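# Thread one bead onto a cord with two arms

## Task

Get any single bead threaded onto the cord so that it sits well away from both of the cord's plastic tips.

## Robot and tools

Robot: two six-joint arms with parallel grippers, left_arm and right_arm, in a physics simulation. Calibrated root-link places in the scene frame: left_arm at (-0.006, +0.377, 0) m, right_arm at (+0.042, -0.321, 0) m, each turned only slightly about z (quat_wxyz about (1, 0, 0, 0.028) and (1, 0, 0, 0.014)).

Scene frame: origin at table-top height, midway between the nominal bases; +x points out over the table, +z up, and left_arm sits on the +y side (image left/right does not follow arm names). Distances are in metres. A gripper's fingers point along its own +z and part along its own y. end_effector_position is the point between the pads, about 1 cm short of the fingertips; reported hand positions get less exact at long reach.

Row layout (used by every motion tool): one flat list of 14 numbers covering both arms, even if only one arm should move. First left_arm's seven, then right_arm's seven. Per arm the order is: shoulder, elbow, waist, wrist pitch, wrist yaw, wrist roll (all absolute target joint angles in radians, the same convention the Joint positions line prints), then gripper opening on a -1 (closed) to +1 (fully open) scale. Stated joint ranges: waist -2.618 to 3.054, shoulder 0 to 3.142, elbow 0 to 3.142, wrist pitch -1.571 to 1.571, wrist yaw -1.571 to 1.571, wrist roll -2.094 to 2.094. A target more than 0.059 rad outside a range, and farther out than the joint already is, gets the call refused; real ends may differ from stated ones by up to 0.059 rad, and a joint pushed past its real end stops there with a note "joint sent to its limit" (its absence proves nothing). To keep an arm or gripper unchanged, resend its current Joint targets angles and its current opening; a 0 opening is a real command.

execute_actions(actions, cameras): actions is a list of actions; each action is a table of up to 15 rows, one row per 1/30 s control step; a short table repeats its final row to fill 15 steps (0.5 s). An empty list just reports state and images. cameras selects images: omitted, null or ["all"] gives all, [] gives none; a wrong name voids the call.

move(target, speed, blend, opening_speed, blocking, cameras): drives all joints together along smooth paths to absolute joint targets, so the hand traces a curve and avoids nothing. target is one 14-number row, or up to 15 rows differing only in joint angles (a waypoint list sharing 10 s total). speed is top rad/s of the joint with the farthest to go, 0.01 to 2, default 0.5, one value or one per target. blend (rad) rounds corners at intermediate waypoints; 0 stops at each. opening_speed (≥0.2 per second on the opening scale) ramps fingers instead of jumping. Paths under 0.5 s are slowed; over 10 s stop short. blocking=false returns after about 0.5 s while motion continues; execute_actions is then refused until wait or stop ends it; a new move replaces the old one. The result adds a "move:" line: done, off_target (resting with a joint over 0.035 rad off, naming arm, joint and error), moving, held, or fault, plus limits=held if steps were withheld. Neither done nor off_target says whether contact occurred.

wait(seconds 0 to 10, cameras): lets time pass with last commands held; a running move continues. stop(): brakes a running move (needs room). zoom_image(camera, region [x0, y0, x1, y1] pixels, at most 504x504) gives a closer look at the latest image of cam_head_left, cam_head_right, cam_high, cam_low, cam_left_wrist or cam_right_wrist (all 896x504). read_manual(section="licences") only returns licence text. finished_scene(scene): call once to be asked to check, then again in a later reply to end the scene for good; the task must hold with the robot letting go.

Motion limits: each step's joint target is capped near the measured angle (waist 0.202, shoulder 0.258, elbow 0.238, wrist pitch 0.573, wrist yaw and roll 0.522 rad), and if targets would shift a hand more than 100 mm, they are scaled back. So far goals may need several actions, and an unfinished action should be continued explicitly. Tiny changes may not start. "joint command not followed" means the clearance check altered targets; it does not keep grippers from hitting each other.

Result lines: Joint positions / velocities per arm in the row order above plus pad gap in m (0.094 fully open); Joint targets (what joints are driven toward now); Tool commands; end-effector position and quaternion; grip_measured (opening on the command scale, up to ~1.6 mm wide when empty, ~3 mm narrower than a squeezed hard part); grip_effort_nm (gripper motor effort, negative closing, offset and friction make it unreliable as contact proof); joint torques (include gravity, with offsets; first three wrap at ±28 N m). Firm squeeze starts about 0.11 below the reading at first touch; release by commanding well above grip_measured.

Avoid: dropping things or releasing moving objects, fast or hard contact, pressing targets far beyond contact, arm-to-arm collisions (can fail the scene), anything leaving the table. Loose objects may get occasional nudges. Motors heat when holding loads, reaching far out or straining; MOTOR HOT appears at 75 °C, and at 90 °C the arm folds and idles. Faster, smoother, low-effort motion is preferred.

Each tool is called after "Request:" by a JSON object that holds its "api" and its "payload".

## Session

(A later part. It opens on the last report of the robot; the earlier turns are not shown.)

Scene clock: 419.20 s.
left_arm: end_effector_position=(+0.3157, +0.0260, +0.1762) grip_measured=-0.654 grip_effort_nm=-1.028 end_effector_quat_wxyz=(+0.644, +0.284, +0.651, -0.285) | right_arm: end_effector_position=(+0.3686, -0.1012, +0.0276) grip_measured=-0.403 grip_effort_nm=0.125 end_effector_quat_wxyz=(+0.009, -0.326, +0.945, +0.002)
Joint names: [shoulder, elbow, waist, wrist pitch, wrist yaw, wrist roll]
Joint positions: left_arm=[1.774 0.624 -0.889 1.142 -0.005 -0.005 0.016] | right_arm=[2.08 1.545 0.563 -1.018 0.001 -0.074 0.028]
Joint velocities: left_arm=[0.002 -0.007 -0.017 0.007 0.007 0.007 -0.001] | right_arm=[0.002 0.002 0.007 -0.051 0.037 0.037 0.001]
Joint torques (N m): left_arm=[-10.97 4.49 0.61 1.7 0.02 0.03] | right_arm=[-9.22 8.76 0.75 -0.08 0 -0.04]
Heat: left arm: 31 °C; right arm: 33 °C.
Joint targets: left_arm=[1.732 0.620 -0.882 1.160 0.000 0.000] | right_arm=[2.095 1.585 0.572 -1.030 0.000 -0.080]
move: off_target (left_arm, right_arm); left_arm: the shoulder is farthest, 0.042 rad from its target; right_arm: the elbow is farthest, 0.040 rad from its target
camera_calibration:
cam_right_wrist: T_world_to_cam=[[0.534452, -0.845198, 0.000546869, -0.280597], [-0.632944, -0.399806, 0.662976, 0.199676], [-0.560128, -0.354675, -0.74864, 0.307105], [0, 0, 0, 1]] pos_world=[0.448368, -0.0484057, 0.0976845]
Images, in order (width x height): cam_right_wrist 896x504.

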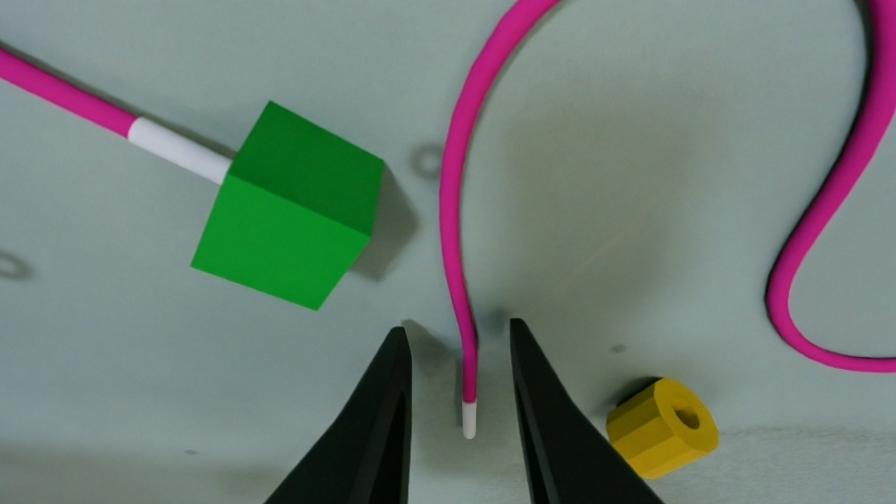

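Request:
{"api": "move", "payload": {"target": [1.732,0.62,-0.882,1.16,0,0,-0.7,2.108,1.57,0.572,-1.01,0,-0.08,-0.4], "cameras": [], "speed": 0.1}}

Request:
{"api": "move", "payload": {"target": [1.732,0.62,-0.882,1.16,0,0,-0.7,2.108,1.57,0.572,-1.01,0,-0.08,-1], "cameras": ["cam_right_wrist"], "opening_speed": 0.6}}

Scene clock: 427.47 s.
left_arm: end_effector_position=(+0.3157, +0.0260, +0.1762) grip_measured=-0.654 grip_effort_nm=-1.023 end_effector_quat_wxyz=(+0.644, +0.284, +0.651, -0.285) | right_arm: end_effector_position=(+0.3676, -0.1016, +0.0233) grip_measured=-0.403 grip_effort_nm=0.125 end_effector_quat_wxyz=(+0.003, -0.327, +0.945, +0.000)
Joint names: [shoulder, elbow, waist, wrist pitch, wrist yaw, wrist roll]
Joint positions: left_arm=[1.774 0.624 -0.889 1.142 -0.005 -0.005 0.016] | right_arm=[2.091 1.545 0.564 -1.018 0.001 -0.075 0.028]
Joint velocities: left_arm=[-0.007 -0.002 -0.017 -0.051 0.022 0.007 0.001] | right_arm=[-0.017 -0.007 -0.017 0.007 -0.022 0.066 -0.001]
Joint torques (N m): left_arm=[-10.97 4.49 0.61 1.71 0.03 0.03] | right_arm=[-9.24 7.56 0.76 0.09 -0.03 -0.05]
Heat: left arm: 31 °C; right arm: 31 °C.
Joint targets: left_arm=[1.732 0.620 -0.882 1.160 0.000 0.000] | right_arm=[2.108 1.570 0.572 -1.010 0.000 -0.080]
move: off_target (left_arm); left_arm: the shoulder is farthest, 0.042 rad from its target
No camera images: "cameras" was empty.

Scene clock: 428.70 s.
left_arm: end_effector_position=(+0.3157, +0.0260, +0.1762) grip_measured=-0.654 grip_effort_nm=-1.033 end_effector_quat_wxyz=(+0.644, +0.284, +0.651, -0.285) | right_arm: end_effector_position=(+0.3676, -0.1016, +0.0233) grip_measured=-0.951 grip_effort_nm=-0.999 end_effector_quat_wxyz=(+0.003, -0.327, +0.945, +0.000)
Joint names: [shoulder, elbow, waist, wrist pitch, wrist yaw, wrist roll]
Joint positions: left_arm=[1.774 0.624 -0.889 1.142 -0.005 -0.005 0.016] | right_arm=[2.091 1.545 0.564 -1.018 0.001 -0.075 0.002]
Joint velocities: left_arm=[-0.007 -0.002 -0.007 -0.022 -0.037 -0.022 0] | right_arm=[0.002 -0.002 0.017 -0.022 -0.007 -0.051 -0.002]
Joint torques (N m): left_arm=[-10.96 4.51 0.61 1.7 0.02 0.03] | right_arm=[-9.16 7.51 0.69 0.11 -0.01 -0.05]
Heat: left arm: 32 °C; right arm: 31 °C.
Joint targets: left_arm=[1.732 0.620 -0.882 1.160 0.000 0.000] | right_arm=[2.108 1.570 0.572 -1.010 0.000 -0.080]
move: off_target (left_arm); left_arm: the shoulder is farthest, 0.042 rad from its target
camera_calibration:
cam_right_wrist: T_world_to_cam=[[0.535748, -0.844377, 0.000862087, -0.280874], [-0.626, -0.396504, 0.671498, 0.199293], [-0.566656, -0.360293, -0.741006, 0.304843], [0, 0, 0, 1]] pos_world=[0.447976, -0.0483099, 0.092308]
Images, in order (width x height): cam_right_wrist 896x504.

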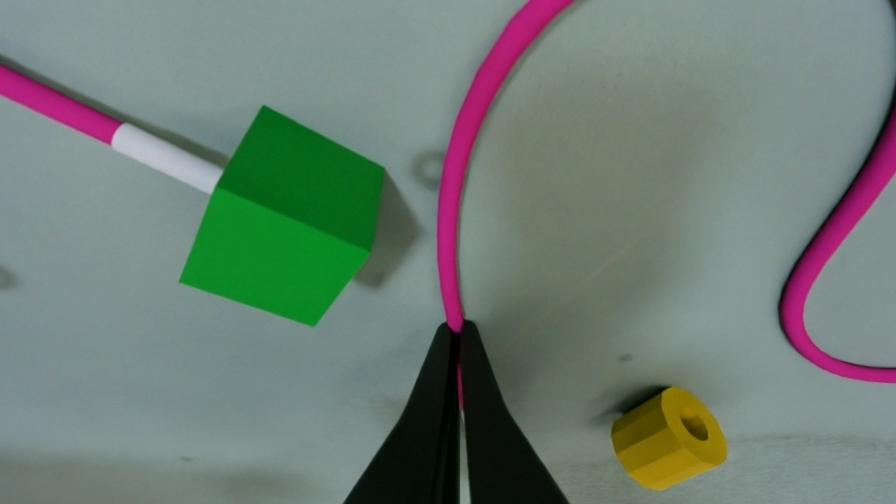

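Request:
{"api": "move", "payload": {"target": [[1.732,0.62,-0.882,1.16,0,0,-0.7,2.05,1.87,0.56,-1.3,0,-0.08,-1],[1.732,0.62,-0.882,1.16,0,0,-0.7,1.27,0.66,0.4,0.89,0,0,-1],[1.732,0.62,-0.882,1.16,0,0,-0.7,1.25,0.64,0.68,0.89,0,0,-1]], "cameras": ["cam_right_wrist","cam_left_wrist","cam_high","cam_low"], "speed": 0.35}}

Scene clock: 454.50 s.
left_arm: end_effector_position=(+0.3157, +0.0260, +0.1762) grip_measured=-0.654 grip_effort_nm=-1.028 end_effector_quat_wxyz=(+0.644, +0.284, +0.651, -0.285) | right_arm: end_effector_position=(+0.3613, -0.0497, +0.3380) grip_measured=-0.955 grip_effort_nm=-1.057 end_effector_quat_wxyz=(+0.740, -0.213, +0.578, +0.269)
Joint names: [shoulder, elbow, waist, wrist pitch, wrist yaw, wrist roll]
Joint positions: left_arm=[1.774 0.624 -0.889 1.142 -0.005 -0.005 0.016] | right_arm=[1.279 0.659 0.675 0.863 0.001 -0.004 0.002]
Joint velocities: left_arm=[-0.002 -0.002 0.002 0.022 0.007 -0.037 0] | right_arm=[-0.007 -0.007 -0.022 0.007 0.066 -0.037 0]
Joint torques (N m): left_arm=[-10.96 4.51 0.57 1.7 0.03 0.03] | right_arm=[-6.67 5.44 0.42 1.92 -0.01 0.04]
Heat: left arm: 32 °C; right arm: 31 °C.
Joint targets: left_arm=[1.732 0.620 -0.882 1.160 0.000 0.000] | right_arm=[1.250 0.640 0.680 0.890 0.000 0.000]
move: off_target (left_arm); left_arm: the shoulder is farthest, 0.042 rad from its target
camera_calibration:
cam_left_wrist: T_world_to_cam=[[-0.732953, -0.668758, -0.124669, 0.275191], [-0.392545, 0.565451, -0.725378, 0.26298], [0.555597, -0.48273, -0.676967, 0.0695438], [0, 0, 0, 1]] pos_world=[0.266295, 0.0689042, 0.272147]
cam_right_wrist: T_world_to_cam=[[0.660215, -0.745132, -0.0943096, -0.241778], [-0.412308, -0.254606, -0.874744, 0.457176], [0.627789, 0.616404, -0.475319, 0.0803447], [0, 0, 0, 1]] pos_world=[0.297683, -0.113282, 0.415299]
Images, in order (width x height): cam_high 896x504, cam_low 896x504, cam_left_wrist 896x504, cam_right_wrist 896x504.

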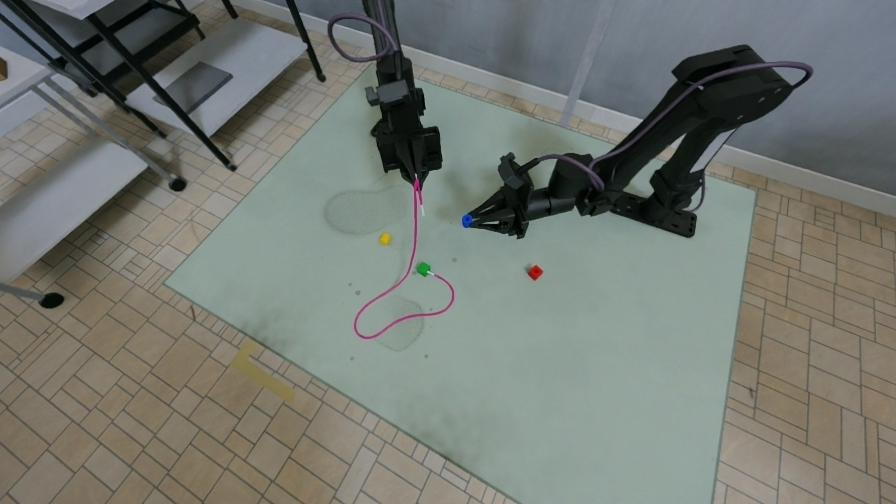

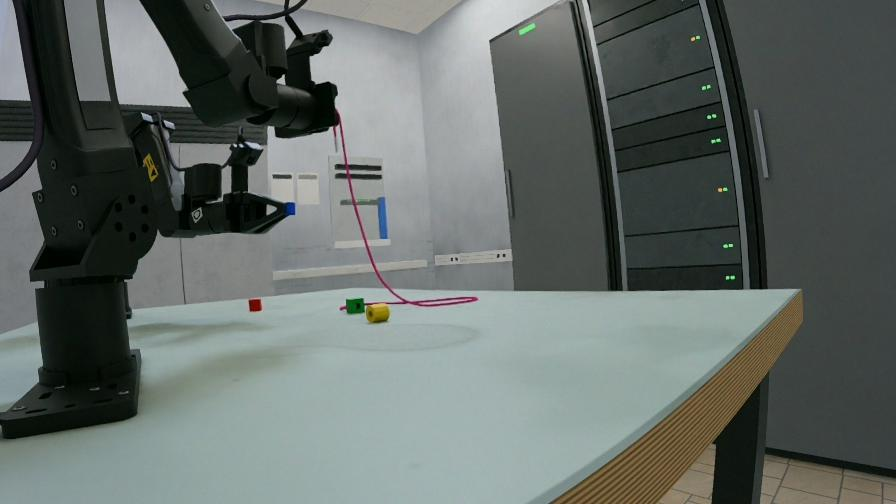

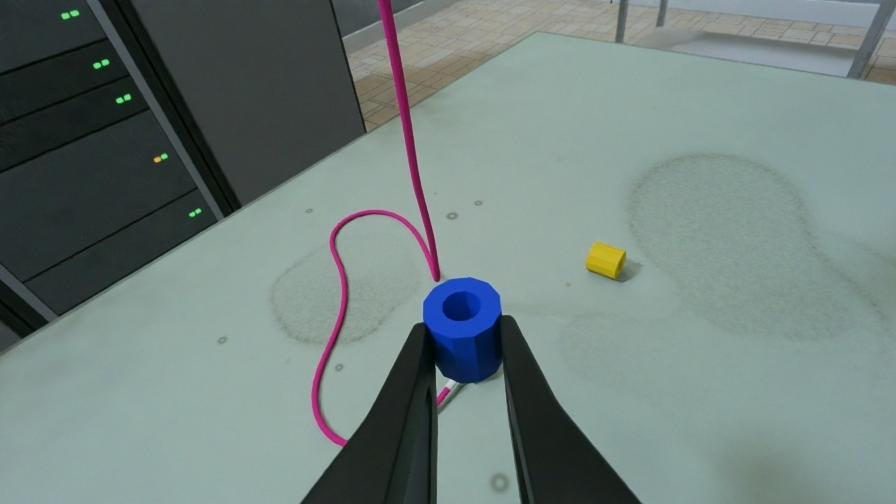

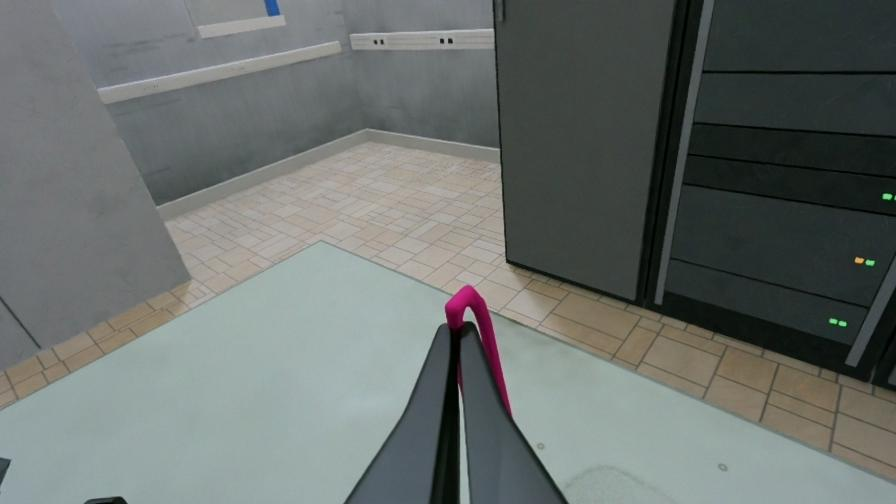

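Request:
{"api": "move", "payload": {"target": [1.732,0.62,-0.882,1.16,0,0,-0.7,1.25,0.64,0.86,0.89,0,0,-1], "cameras": ["cam_left_wrist","cam_high","cam_low"], "speed": 0.2}}

Request:
{"api": "zoom_image", "payload": {"camera": "cam_high", "region": [400, 150, 540, 250]}}

Request:
{"api": "zoom_image", "payload": {"camera": "cam_low", "region": [220, 80, 380, 240]}}

Scene clock: 467.33 s.
left_arm: end_effector_position=(+0.3157, +0.0260, +0.1762) grip_measured=-0.654 grip_effort_nm=-1.038 end_effector_quat_wxyz=(+0.644, +0.284, +0.651, -0.285) | right_arm: end_effector_position=(+0.3078, +0.0029, +0.3380) grip_measured=-0.955 grip_effort_nm=-1.057 end_effector_quat_wxyz=(+0.713, -0.264, +0.557, +0.335)
Joint names: [shoulder, elbow, waist, wrist pitch, wrist yaw, wrist roll]
Joint positions: left_arm=[1.774 0.624 -0.889 1.142 -0.005 -0.005 0.016] | right_arm=[1.279 0.659 0.854 0.864 0.001 -0.004 0.002]
Joint velocities: left_arm=[0.002 0.012 -0.022 0.007 0.007 0.037 0.001] | right_arm=[0.012 -0.012 0.017 -0.037 0.037 -0.007 0]
Joint torques (N m): left_arm=[-10.95 4.49 0.59 1.71 0.02 0.03] | right_arm=[-6.63 5.52 0.44 1.9 -0.02 0.04]
Heat: left arm: 32 °C; right arm: 30 °C.
Joint targets: left_arm=[1.732 0.620 -0.882 1.160 0.000 0.000] | right_arm=[1.250 0.640 0.860 0.890 0.000 0.000]
move: off_target (left_arm); left_arm: the shoulder is farthest, 0.042 rad from its target
camera_calibration:
cam_left_wrist: T_world_to_cam=[[-0.732953, -0.668758, -0.124669, 0.275191], [-0.392545, 0.565451, -0.725378, 0.26298], [0.555597, -0.48273, -0.676967, 0.0695438], [0, 0, 0, 1]] pos_world=[0.266295, 0.0689042, 0.272147]
Images, in order (width x height): cam_high 896x504, cam_low 896x504, cam_left_wrist 896x504.

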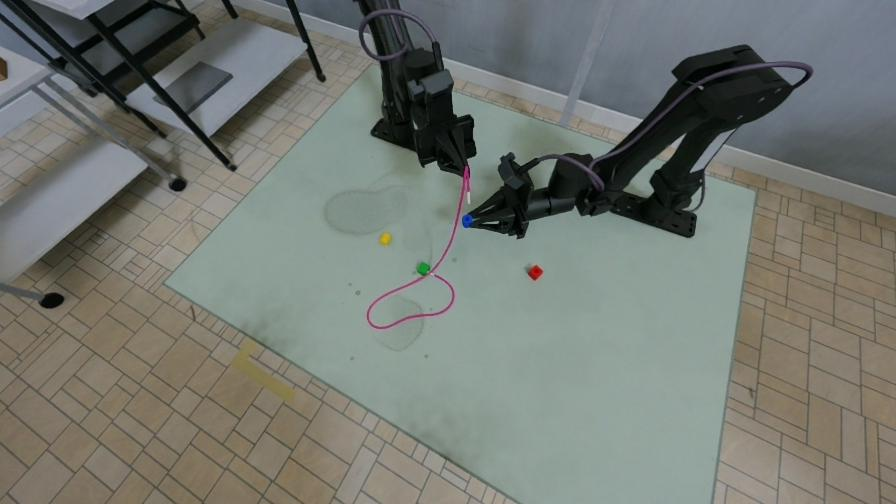

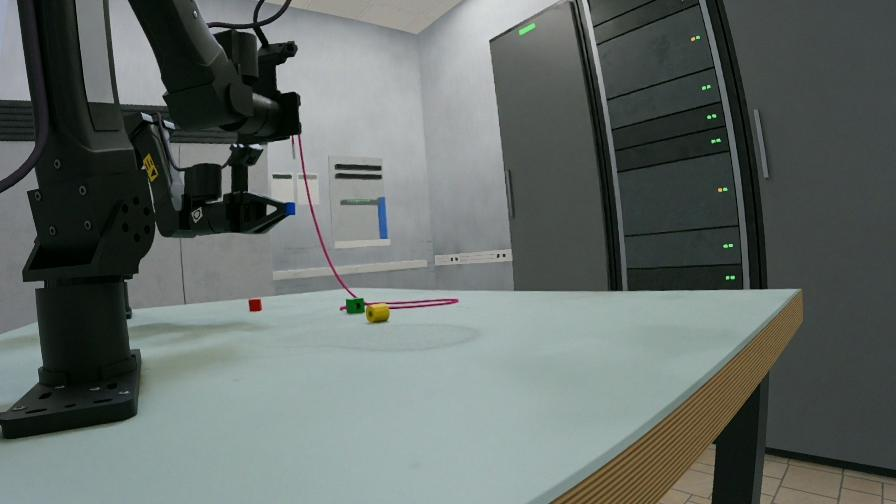

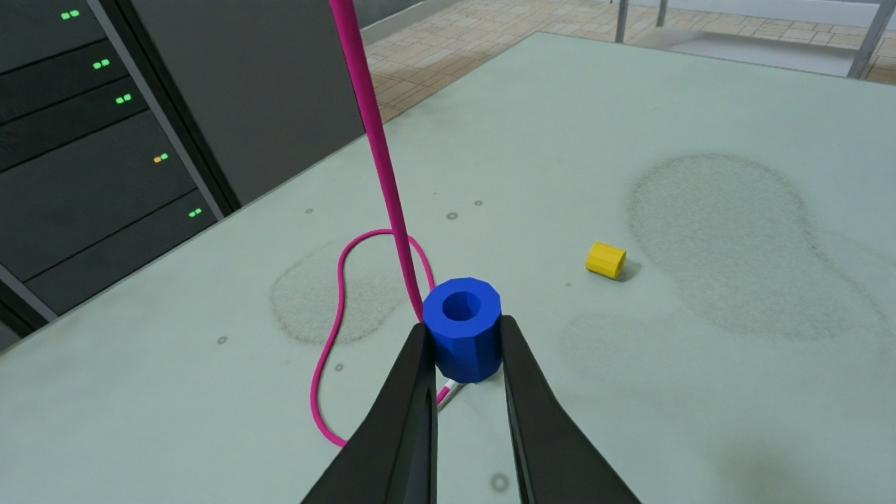

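Scaled by 3.600 from the camera's 896x504 image, which has a finer 1280x720 frame.

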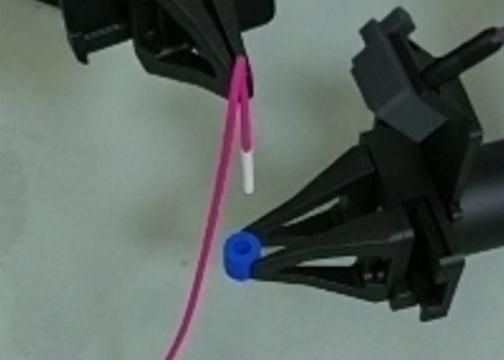

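Scaled by 3.150 from the camera's 896x504 image, which has a finer 1280x720 frame.

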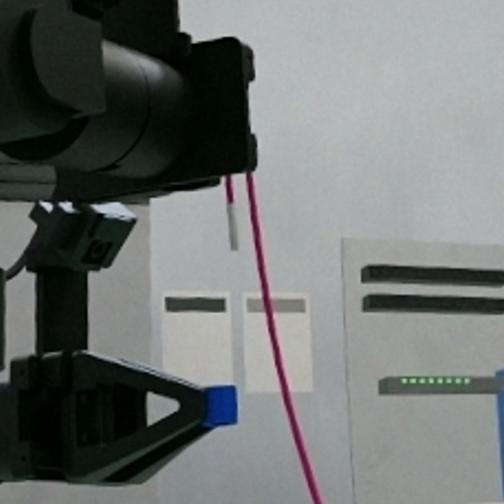

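Request:
{"api": "move", "payload": {"target": [1.732,0.62,-0.882,1.16,0,0,-0.7,1.43,0.495,0.86,1.178,0,0,-1], "cameras": ["cam_left_wrist","cam_high","cam_low"], "speed": 0.15}}

Request:
{"api": "zoom_image", "payload": {"camera": "cam_high", "region": [430, 170, 520, 240]}}

Request:
{"api": "zoom_image", "payload": {"camera": "cam_left_wrist", "region": [350, 0, 600, 400]}}

Scene clock: 482.60 s.
left_arm: end_effector_position=(+0.3157, +0.0260, +0.1762) grip_measured=-0.654 grip_effort_nm=-1.028 end_effector_quat_wxyz=(+0.644, +0.284, +0.651, -0.285) | right_arm: end_effector_position=(+0.3081, +0.0033, +0.2822) grip_measured=-0.955 grip_effort_nm=-1.053 end_effector_quat_wxyz=(+0.712, -0.264, +0.558, +0.334)
Joint names: [shoulder, elbow, waist, wrist pitch, wrist yaw, wrist roll]
Joint positions: left_arm=[1.774 0.624 -0.889 1.142 -0.005 -0.005 0.016] | right_arm=[1.422 0.512 0.854 1.151 0.001 -0.004 0.002]
Joint velocities: left_arm=[-0.007 -0.012 0.002 -0.066 0.095 -0.037 -0.001] | right_arm=[0.002 0.002 0.022 0.051 0.037 -0.022 0]
Joint torques (N m): left_arm=[-10.95 4.51 0.59 1.71 0.03 0.03] | right_arm=[-4.22 4.92 0.54 1.89 -0.02 0.04]
Heat: left arm: 32 °C; right arm: 30 °C.
Joint targets: left_arm=[1.732 0.620 -0.882 1.160 0.000 0.000] | right_arm=[1.430 0.495 0.860 1.178 0.000 0.000]
move: off_target (left_arm); left_arm: the shoulder is farthest, 0.042 rad from its target
camera_calibration:
cam_left_wrist: T_world_to_cam=[[-0.732953, -0.668758, -0.124669, 0.275191], [-0.392545, 0.565451, -0.725378, 0.26298], [0.555597, -0.48273, -0.676967, 0.0695438], [0, 0, 0, 1]] pos_world=[0.266295, 0.0689042, 0.272147]
Images, in order (width x height): cam_high 896x504, cam_low 896x504, cam_left_wrist 896x504.

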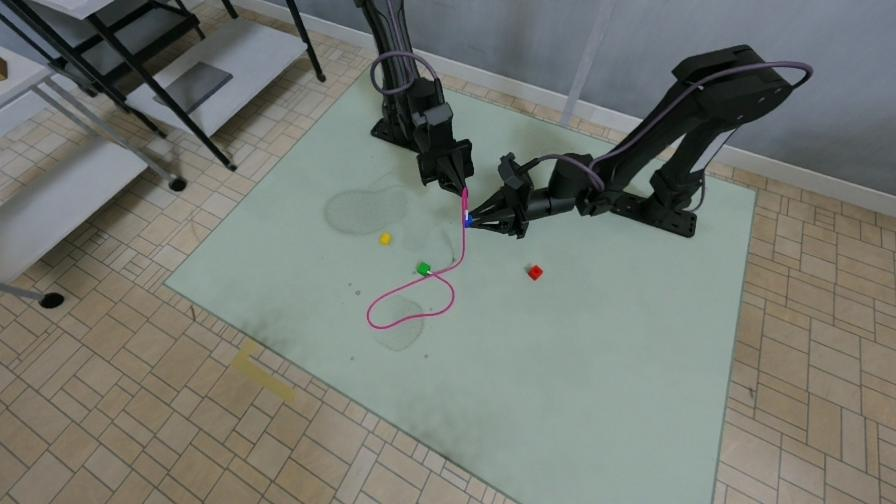

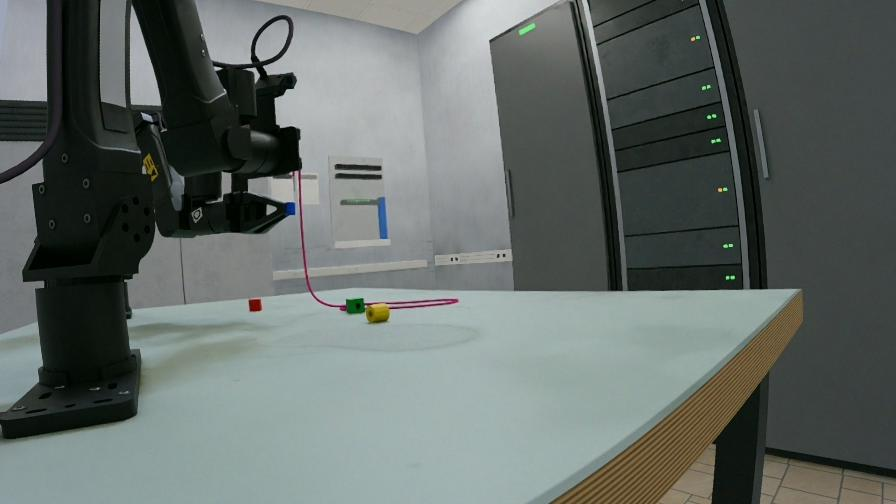

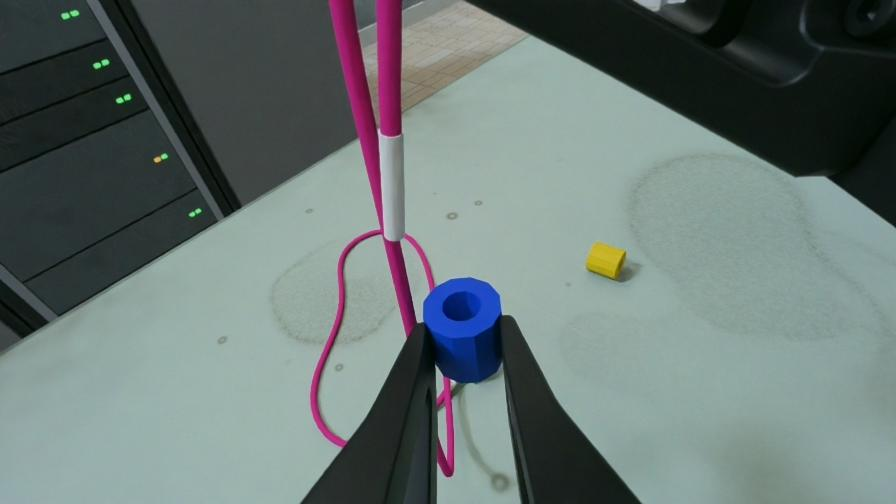

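Scaled by 5.600 from the camera's 896x504 image, which has a finer 1280x720 frame.

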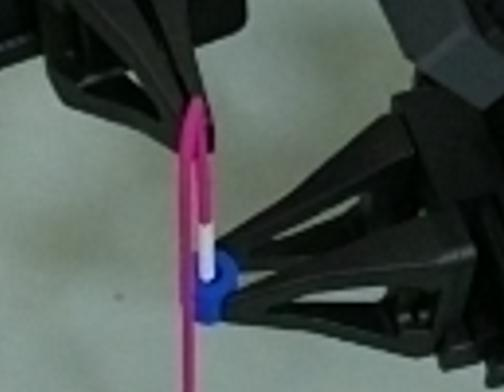

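Scaled by 1.260 from the camera's 896x504 image, which has a finer 1280x720 frame.

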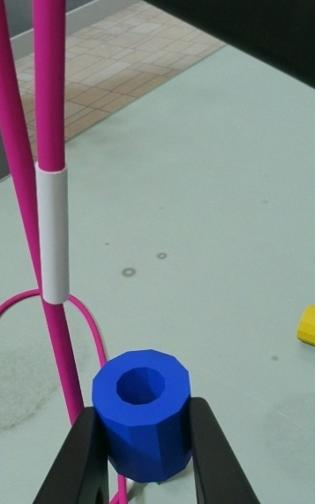

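Request:
{"api": "move", "payload": {"target": [1.732,0.62,-0.882,1.16,0,0,-0.7,1.343,0.455,0.877,1.163,0,0,-1], "cameras": ["cam_left_wrist","cam_high"], "speed": 0.1}}

Request:
{"api": "zoom_image", "payload": {"camera": "cam_high", "region": [430, 170, 520, 240]}}

Request:
{"api": "zoom_image", "payload": {"camera": "cam_left_wrist", "region": [350, 100, 600, 400]}}

Scene clock: 508.23 s.
left_arm: end_effector_position=(+0.3157, +0.0260, +0.1762) grip_measured=-0.654 grip_effort_nm=-1.028 end_effector_quat_wxyz=(+0.644, +0.284, +0.651, -0.285) | right_arm: end_effector_position=(+0.2956, -0.0026, +0.2867) grip_measured=-0.955 grip_effort_nm=-1.053 end_effector_quat_wxyz=(+0.715, -0.265, +0.550, +0.342)
Joint names: [shoulder, elbow, waist, wrist pitch, wrist yaw, wrist roll]
Joint positions: left_arm=[1.774 0.624 -0.889 1.142 -0.005 -0.005 0.016] | right_arm=[1.37 0.474 0.869 1.153 0.001 -0.004 0.002]
Joint velocities: left_arm=[-0.012 -0.002 -0.002 0.007 0.007 0.007 0] | right_arm=[-0.012 0.012 -0.012 0.007 0.022 -0.051 0]
Joint torques (N m): left_arm=[-10.95 4.48 0.58 1.71 0.03 0.03] | right_arm=[-6.42 4.81 0.72 1.76 -0.04 0.05]
Heat: left arm: 32 °C; right arm: 31 °C.
Joint targets: left_arm=[1.732 0.620 -0.882 1.160 0.000 0.000] | right_arm=[1.343 0.455 0.877 1.163 0.000 0.000]
move: off_target (left_arm); left_arm: the shoulder is farthest, 0.042 rad from its target
camera_calibration:
cam_left_wrist: T_world_to_cam=[[-0.732953, -0.668758, -0.124669, 0.275191], [-0.392545, 0.565451, -0.725378, 0.26298], [0.555597, -0.48273, -0.676967, 0.0695438], [0, 0, 0, 1]] pos_world=[0.266295, 0.0689042, 0.272147]
Images, in order (width x height): cam_high 896x504, cam_left_wrist 896x504.

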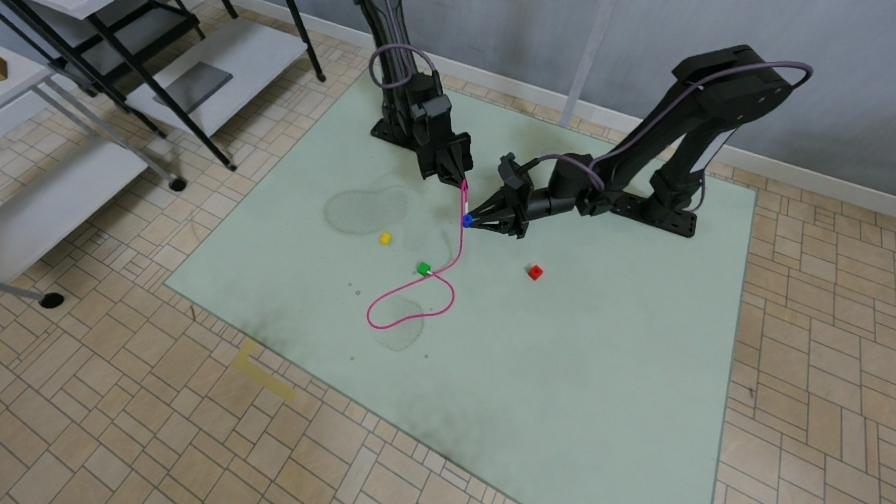

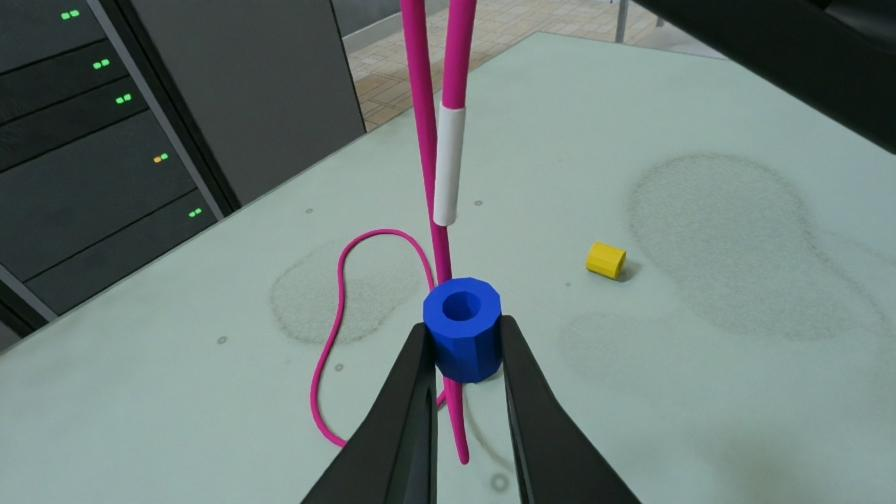

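Scaled by 5.600 from the camera's 896x504 image, which has a finer 1280x720 frame.

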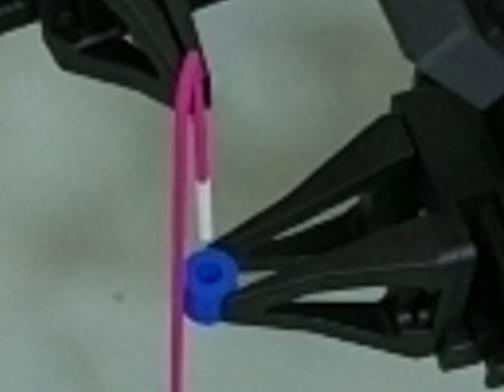

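Scaled by 1.680 from the camera's 896x504 image, which has a finer 1280x720 frame.

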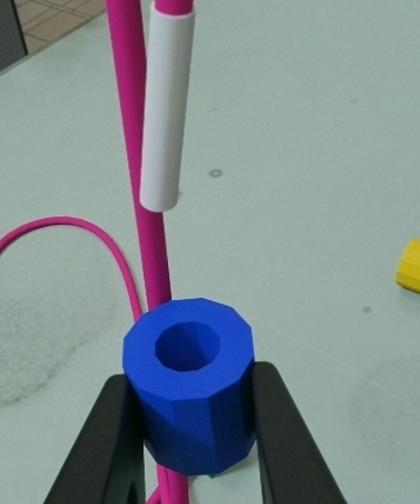

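Request:
{"api": "move", "payload": {"target": [1.732,0.62,-0.882,1.16,0,0,-0.7,1.343,0.455,0.891,1.163,0,0,-1], "cameras": ["cam_left_wrist","cam_high"], "speed": 0.1}}

Request:
{"api": "zoom_image", "payload": {"camera": "cam_high", "region": [430, 170, 520, 240]}}

Scene clock: 518.47 s.
left_arm: end_effector_position=(+0.3157, +0.0260, +0.1762) grip_measured=-0.654 grip_effort_nm=-1.033 end_effector_quat_wxyz=(+0.644, +0.284, +0.651, -0.285) | right_arm: end_effector_position=(+0.2912, +0.0009, +0.2867) grip_measured=-0.955 grip_effort_nm=-1.057 end_effector_quat_wxyz=(+0.712, -0.269, +0.548, +0.346)
Joint names: [shoulder, elbow, waist, wrist pitch, wrist yaw, wrist roll]
Joint positions: left_arm=[1.774 0.624 -0.889 1.142 -0.005 -0.005 0.016] | right_arm=[1.37 0.474 0.882 1.153 0.001 -0.004 0.002]
Joint velocities: left_arm=[0.027 0.007 -0.027 -0.051 0.007 -0.022 0.001] | right_arm=[-0.012 -0.002 -0.002 -0.007 -0.037 -0.037 0]
Joint torques (N m): left_arm=[-10.95 4.51 0.59 1.71 0.02 0.03] | right_arm=[-6.5 4.83 0.73 1.74 -0.04 0.05]
Heat: left arm: 32 °C; right arm: 31 °C.
Joint targets: left_arm=[1.732 0.620 -0.882 1.160 0.000 0.000] | right_arm=[1.343 0.455 0.891 1.163 0.000 0.000]
move: off_target (left_arm); left_arm: the shoulder is farthest, 0.042 rad from its target
camera_calibration:
cam_left_wrist: T_world_to_cam=[[-0.732953, -0.668758, -0.124669, 0.275191], [-0.392545, 0.565451, -0.725378, 0.26298], [0.555597, -0.48273, -0.676967, 0.0695438], [0, 0, 0, 1]] pos_world=[0.266295, 0.0689042, 0.272147]
Images, in order (width x height): cam_high 896x504, cam_left_wrist 896x504.

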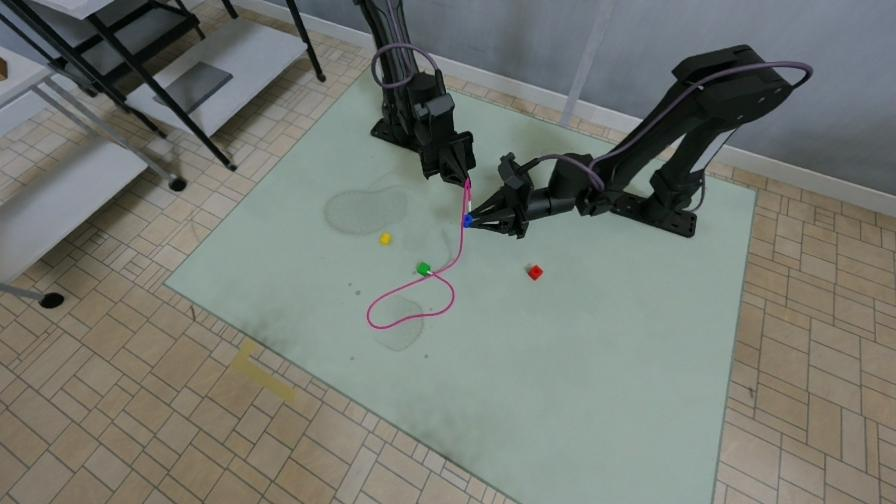

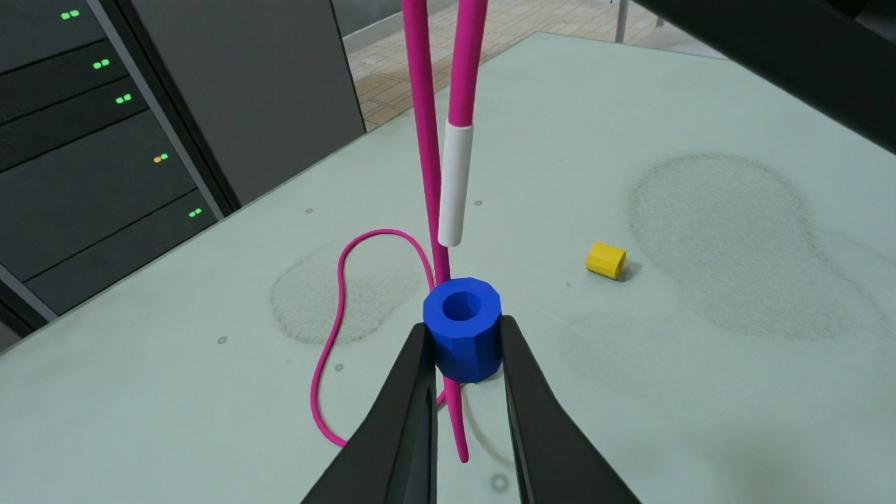

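Scaled by 5.600 from the camera's 896x504 image, which has a finer 1280x720 frame.

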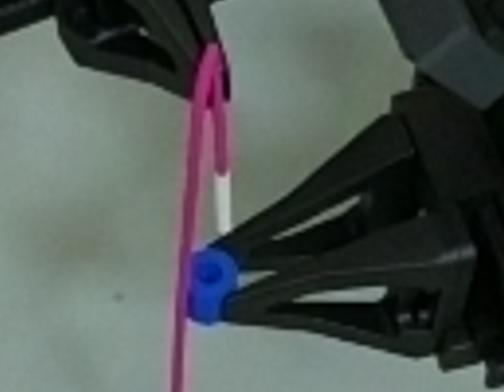

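Request:
{"api": "move", "payload": {"target": [1.732,0.62,-0.882,1.16,0,0,-0.7,1.433,0.424,0.868,1.25,0,0,-1], "cameras": ["cam_left_wrist","cam_high"], "speed": 0.1}}

Request:
{"api": "zoom_image", "payload": {"camera": "cam_high", "region": [430, 170, 520, 240]}}

Request:
{"api": "zoom_image", "payload": {"camera": "cam_left_wrist", "region": [350, 150, 560, 400]}}

Scene clock: 533.47 s.
left_arm: end_effector_position=(+0.3157, +0.0260, +0.1762) grip_measured=-0.654 grip_effort_nm=-1.028 end_effector_quat_wxyz=(+0.644, +0.284, +0.651, -0.285) | right_arm: end_effector_position=(+0.2938, +0.0004, +0.2676) grip_measured=-0.955 grip_effort_nm=-1.057 end_effector_quat_wxyz=(+0.708, -0.271, +0.555, +0.342)
Joint names: [shoulder, elbow, waist, wrist pitch, wrist yaw, wrist roll]
Joint positions: left_arm=[1.774 0.624 -0.889 1.142 -0.005 -0.005 0.016] | right_arm=[1.425 0.441 0.877 1.223 0.001 -0.004 0.002]
Joint velocities: left_arm=[-0.022 0.017 0.002 -0.037 0.051 0.007 -0.001] | right_arm=[-0.002 -0.007 0.017 0.051 0.051 -0.022 0.002]
Joint torques (N m): left_arm=[-10.95 4.49 0.58 1.7 0.02 0.03] | right_arm=[-3.92 4.62 -0.8 1.9 -0.02 0.05]
Heat: left arm: 32 °C; right arm: 31 °C.
Joint targets: left_arm=[1.732 0.620 -0.882 1.160 0.000 0.000] | right_arm=[1.433 0.424 0.868 1.250 0.000 0.000]
move: off_target (left_arm); left_arm: the shoulder is farthest, 0.042 rad from its target
camera_calibration:
cam_left_wrist: T_world_to_cam=[[-0.732953, -0.668758, -0.124669, 0.275191], [-0.392545, 0.565451, -0.725378, 0.26298], [0.555597, -0.48273, -0.676967, 0.0695438], [0, 0, 0, 1]] pos_world=[0.266295, 0.0689042, 0.272147]
Images, in order (width x height): cam_high 896x504, cam_left_wrist 896x504.

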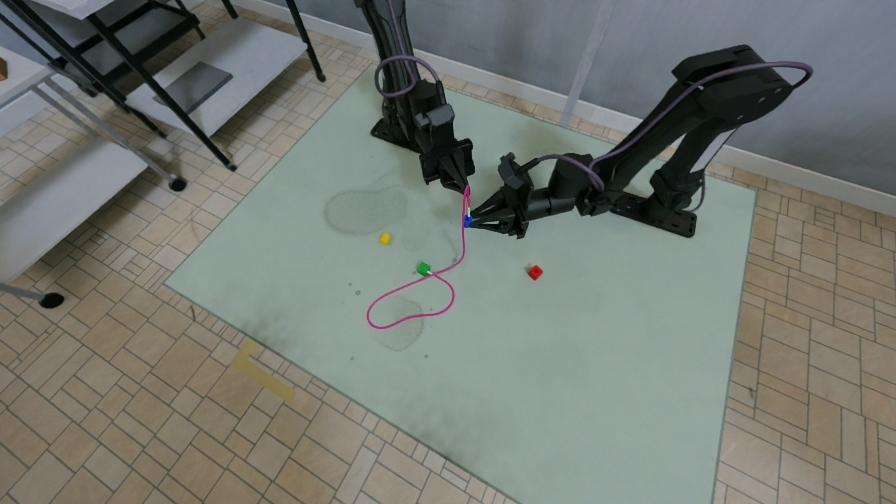

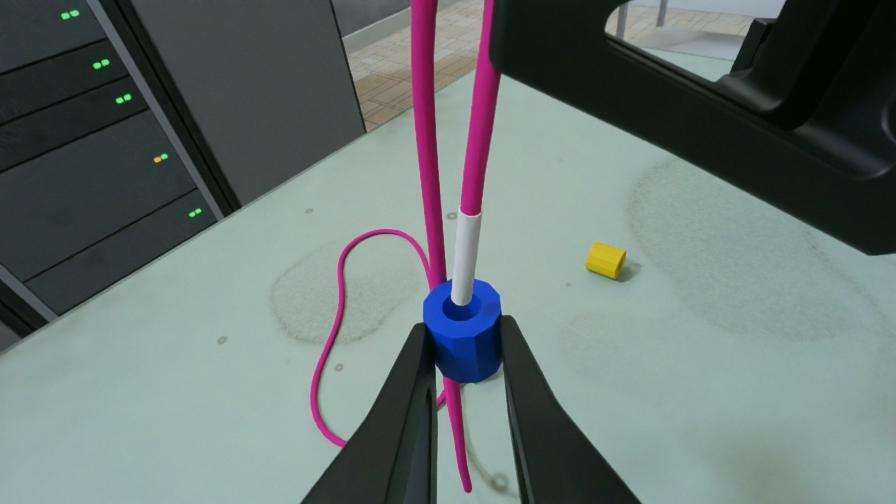

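Scaled by 5.600 from the camera's 896x504 image, which has a finer 1280x720 frame.

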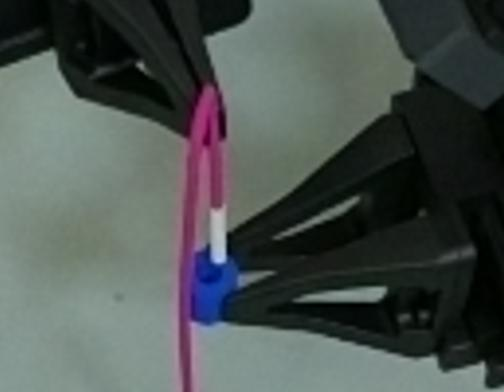

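Scaled by 2.016 from the camera's 896x504 image, which has a finer 1280x720 frame.

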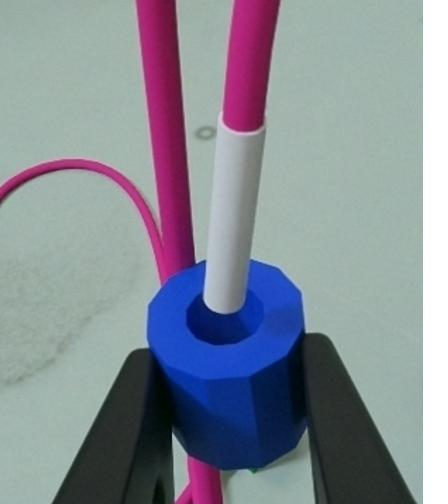

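Request:
{"api": "move", "payload": {"target": [1.732,0.62,-0.882,1.16,0,0,-0.7,1.485,0.399,0.861,1.325,0,0,-1], "cameras": ["cam_left_wrist","cam_high"], "speed": 0.07}}

Request:
{"api": "zoom_image", "payload": {"camera": "cam_high", "region": [430, 170, 520, 240]}}

Request:
{"api": "zoom_image", "payload": {"camera": "cam_left_wrist", "region": [350, 150, 560, 400]}}

Scene clock: 560.10 s.
left_arm: end_effector_position=(+0.3157, +0.0260, +0.1762) grip_measured=-0.654 grip_effort_nm=-1.033 end_effector_quat_wxyz=(+0.644, +0.284, +0.651, -0.285) | right_arm: end_effector_position=(+0.2958, -0.0015, +0.2562) grip_measured=-0.955 grip_effort_nm=-1.053 end_effector_quat_wxyz=(+0.710, -0.269, +0.556, +0.340)
Joint names: [shoulder, elbow, waist, wrist pitch, wrist yaw, wrist roll]
Joint positions: left_arm=[1.774 0.624 -0.889 1.142 -0.005 -0.005 0.016] | right_arm=[1.476 0.416 0.87 1.3 0.001 -0.004 0.002]
Joint velocities: left_arm=[0.002 -0.012 0.012 -0.007 0.007 -0.022 0] | right_arm=[0.002 -0.007 -0.012 -0.051 0.007 0.007 0]
Joint torques (N m): left_arm=[-10.95 4.51 0.58 1.71 0.02 0.03] | right_arm=[-3.95 4.31 -0.77 1.92 -0.03 0.05]
Heat: left arm: 32 °C; right arm: 31 °C.
Joint targets: left_arm=[1.732 0.620 -0.882 1.160 0.000 0.000] | right_arm=[1.485 0.399 0.861 1.325 0.000 0.000]
move: off_target (left_arm); left_arm: the shoulder is farthest, 0.042 rad from its target
camera_calibration:
cam_left_wrist: T_world_to_cam=[[-0.732953, -0.668758, -0.124669, 0.275191], [-0.392545, 0.565451, -0.725378, 0.26298], [0.555597, -0.48273, -0.676967, 0.0695438], [0, 0, 0, 1]] pos_world=[0.266295, 0.0689042, 0.272147]
Images, in order (width x height): cam_high 896x504, cam_left_wrist 896x504.

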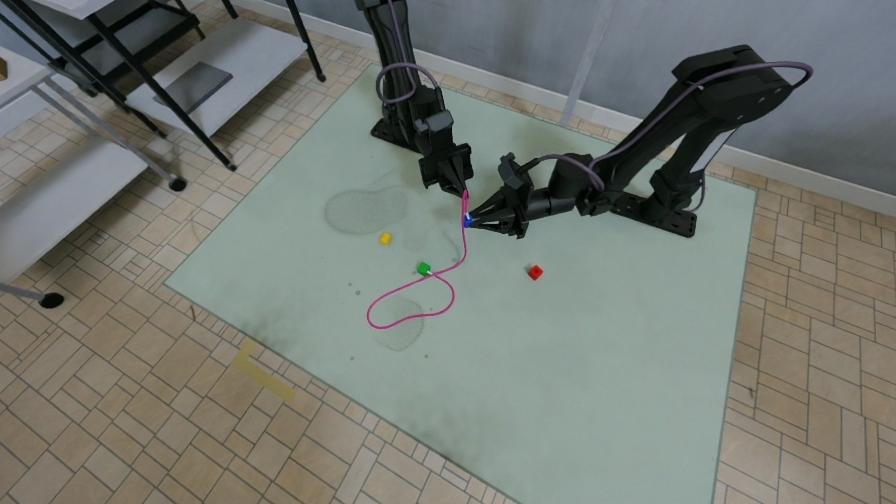

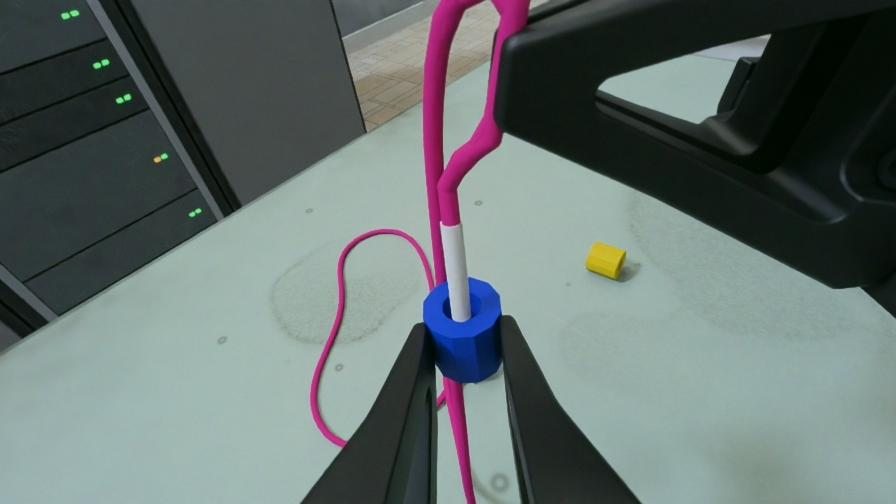

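Scaled by 5.600 from the camera's 896x504 image, which has a finer 1280x720 frame.

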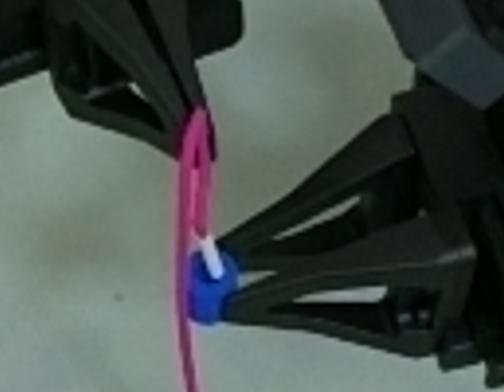

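Scaled by 2.016 from the camera's 896x504 image, which has a finer 1280x720 frame.

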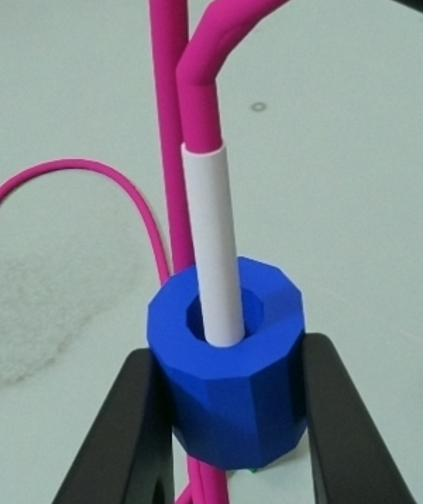

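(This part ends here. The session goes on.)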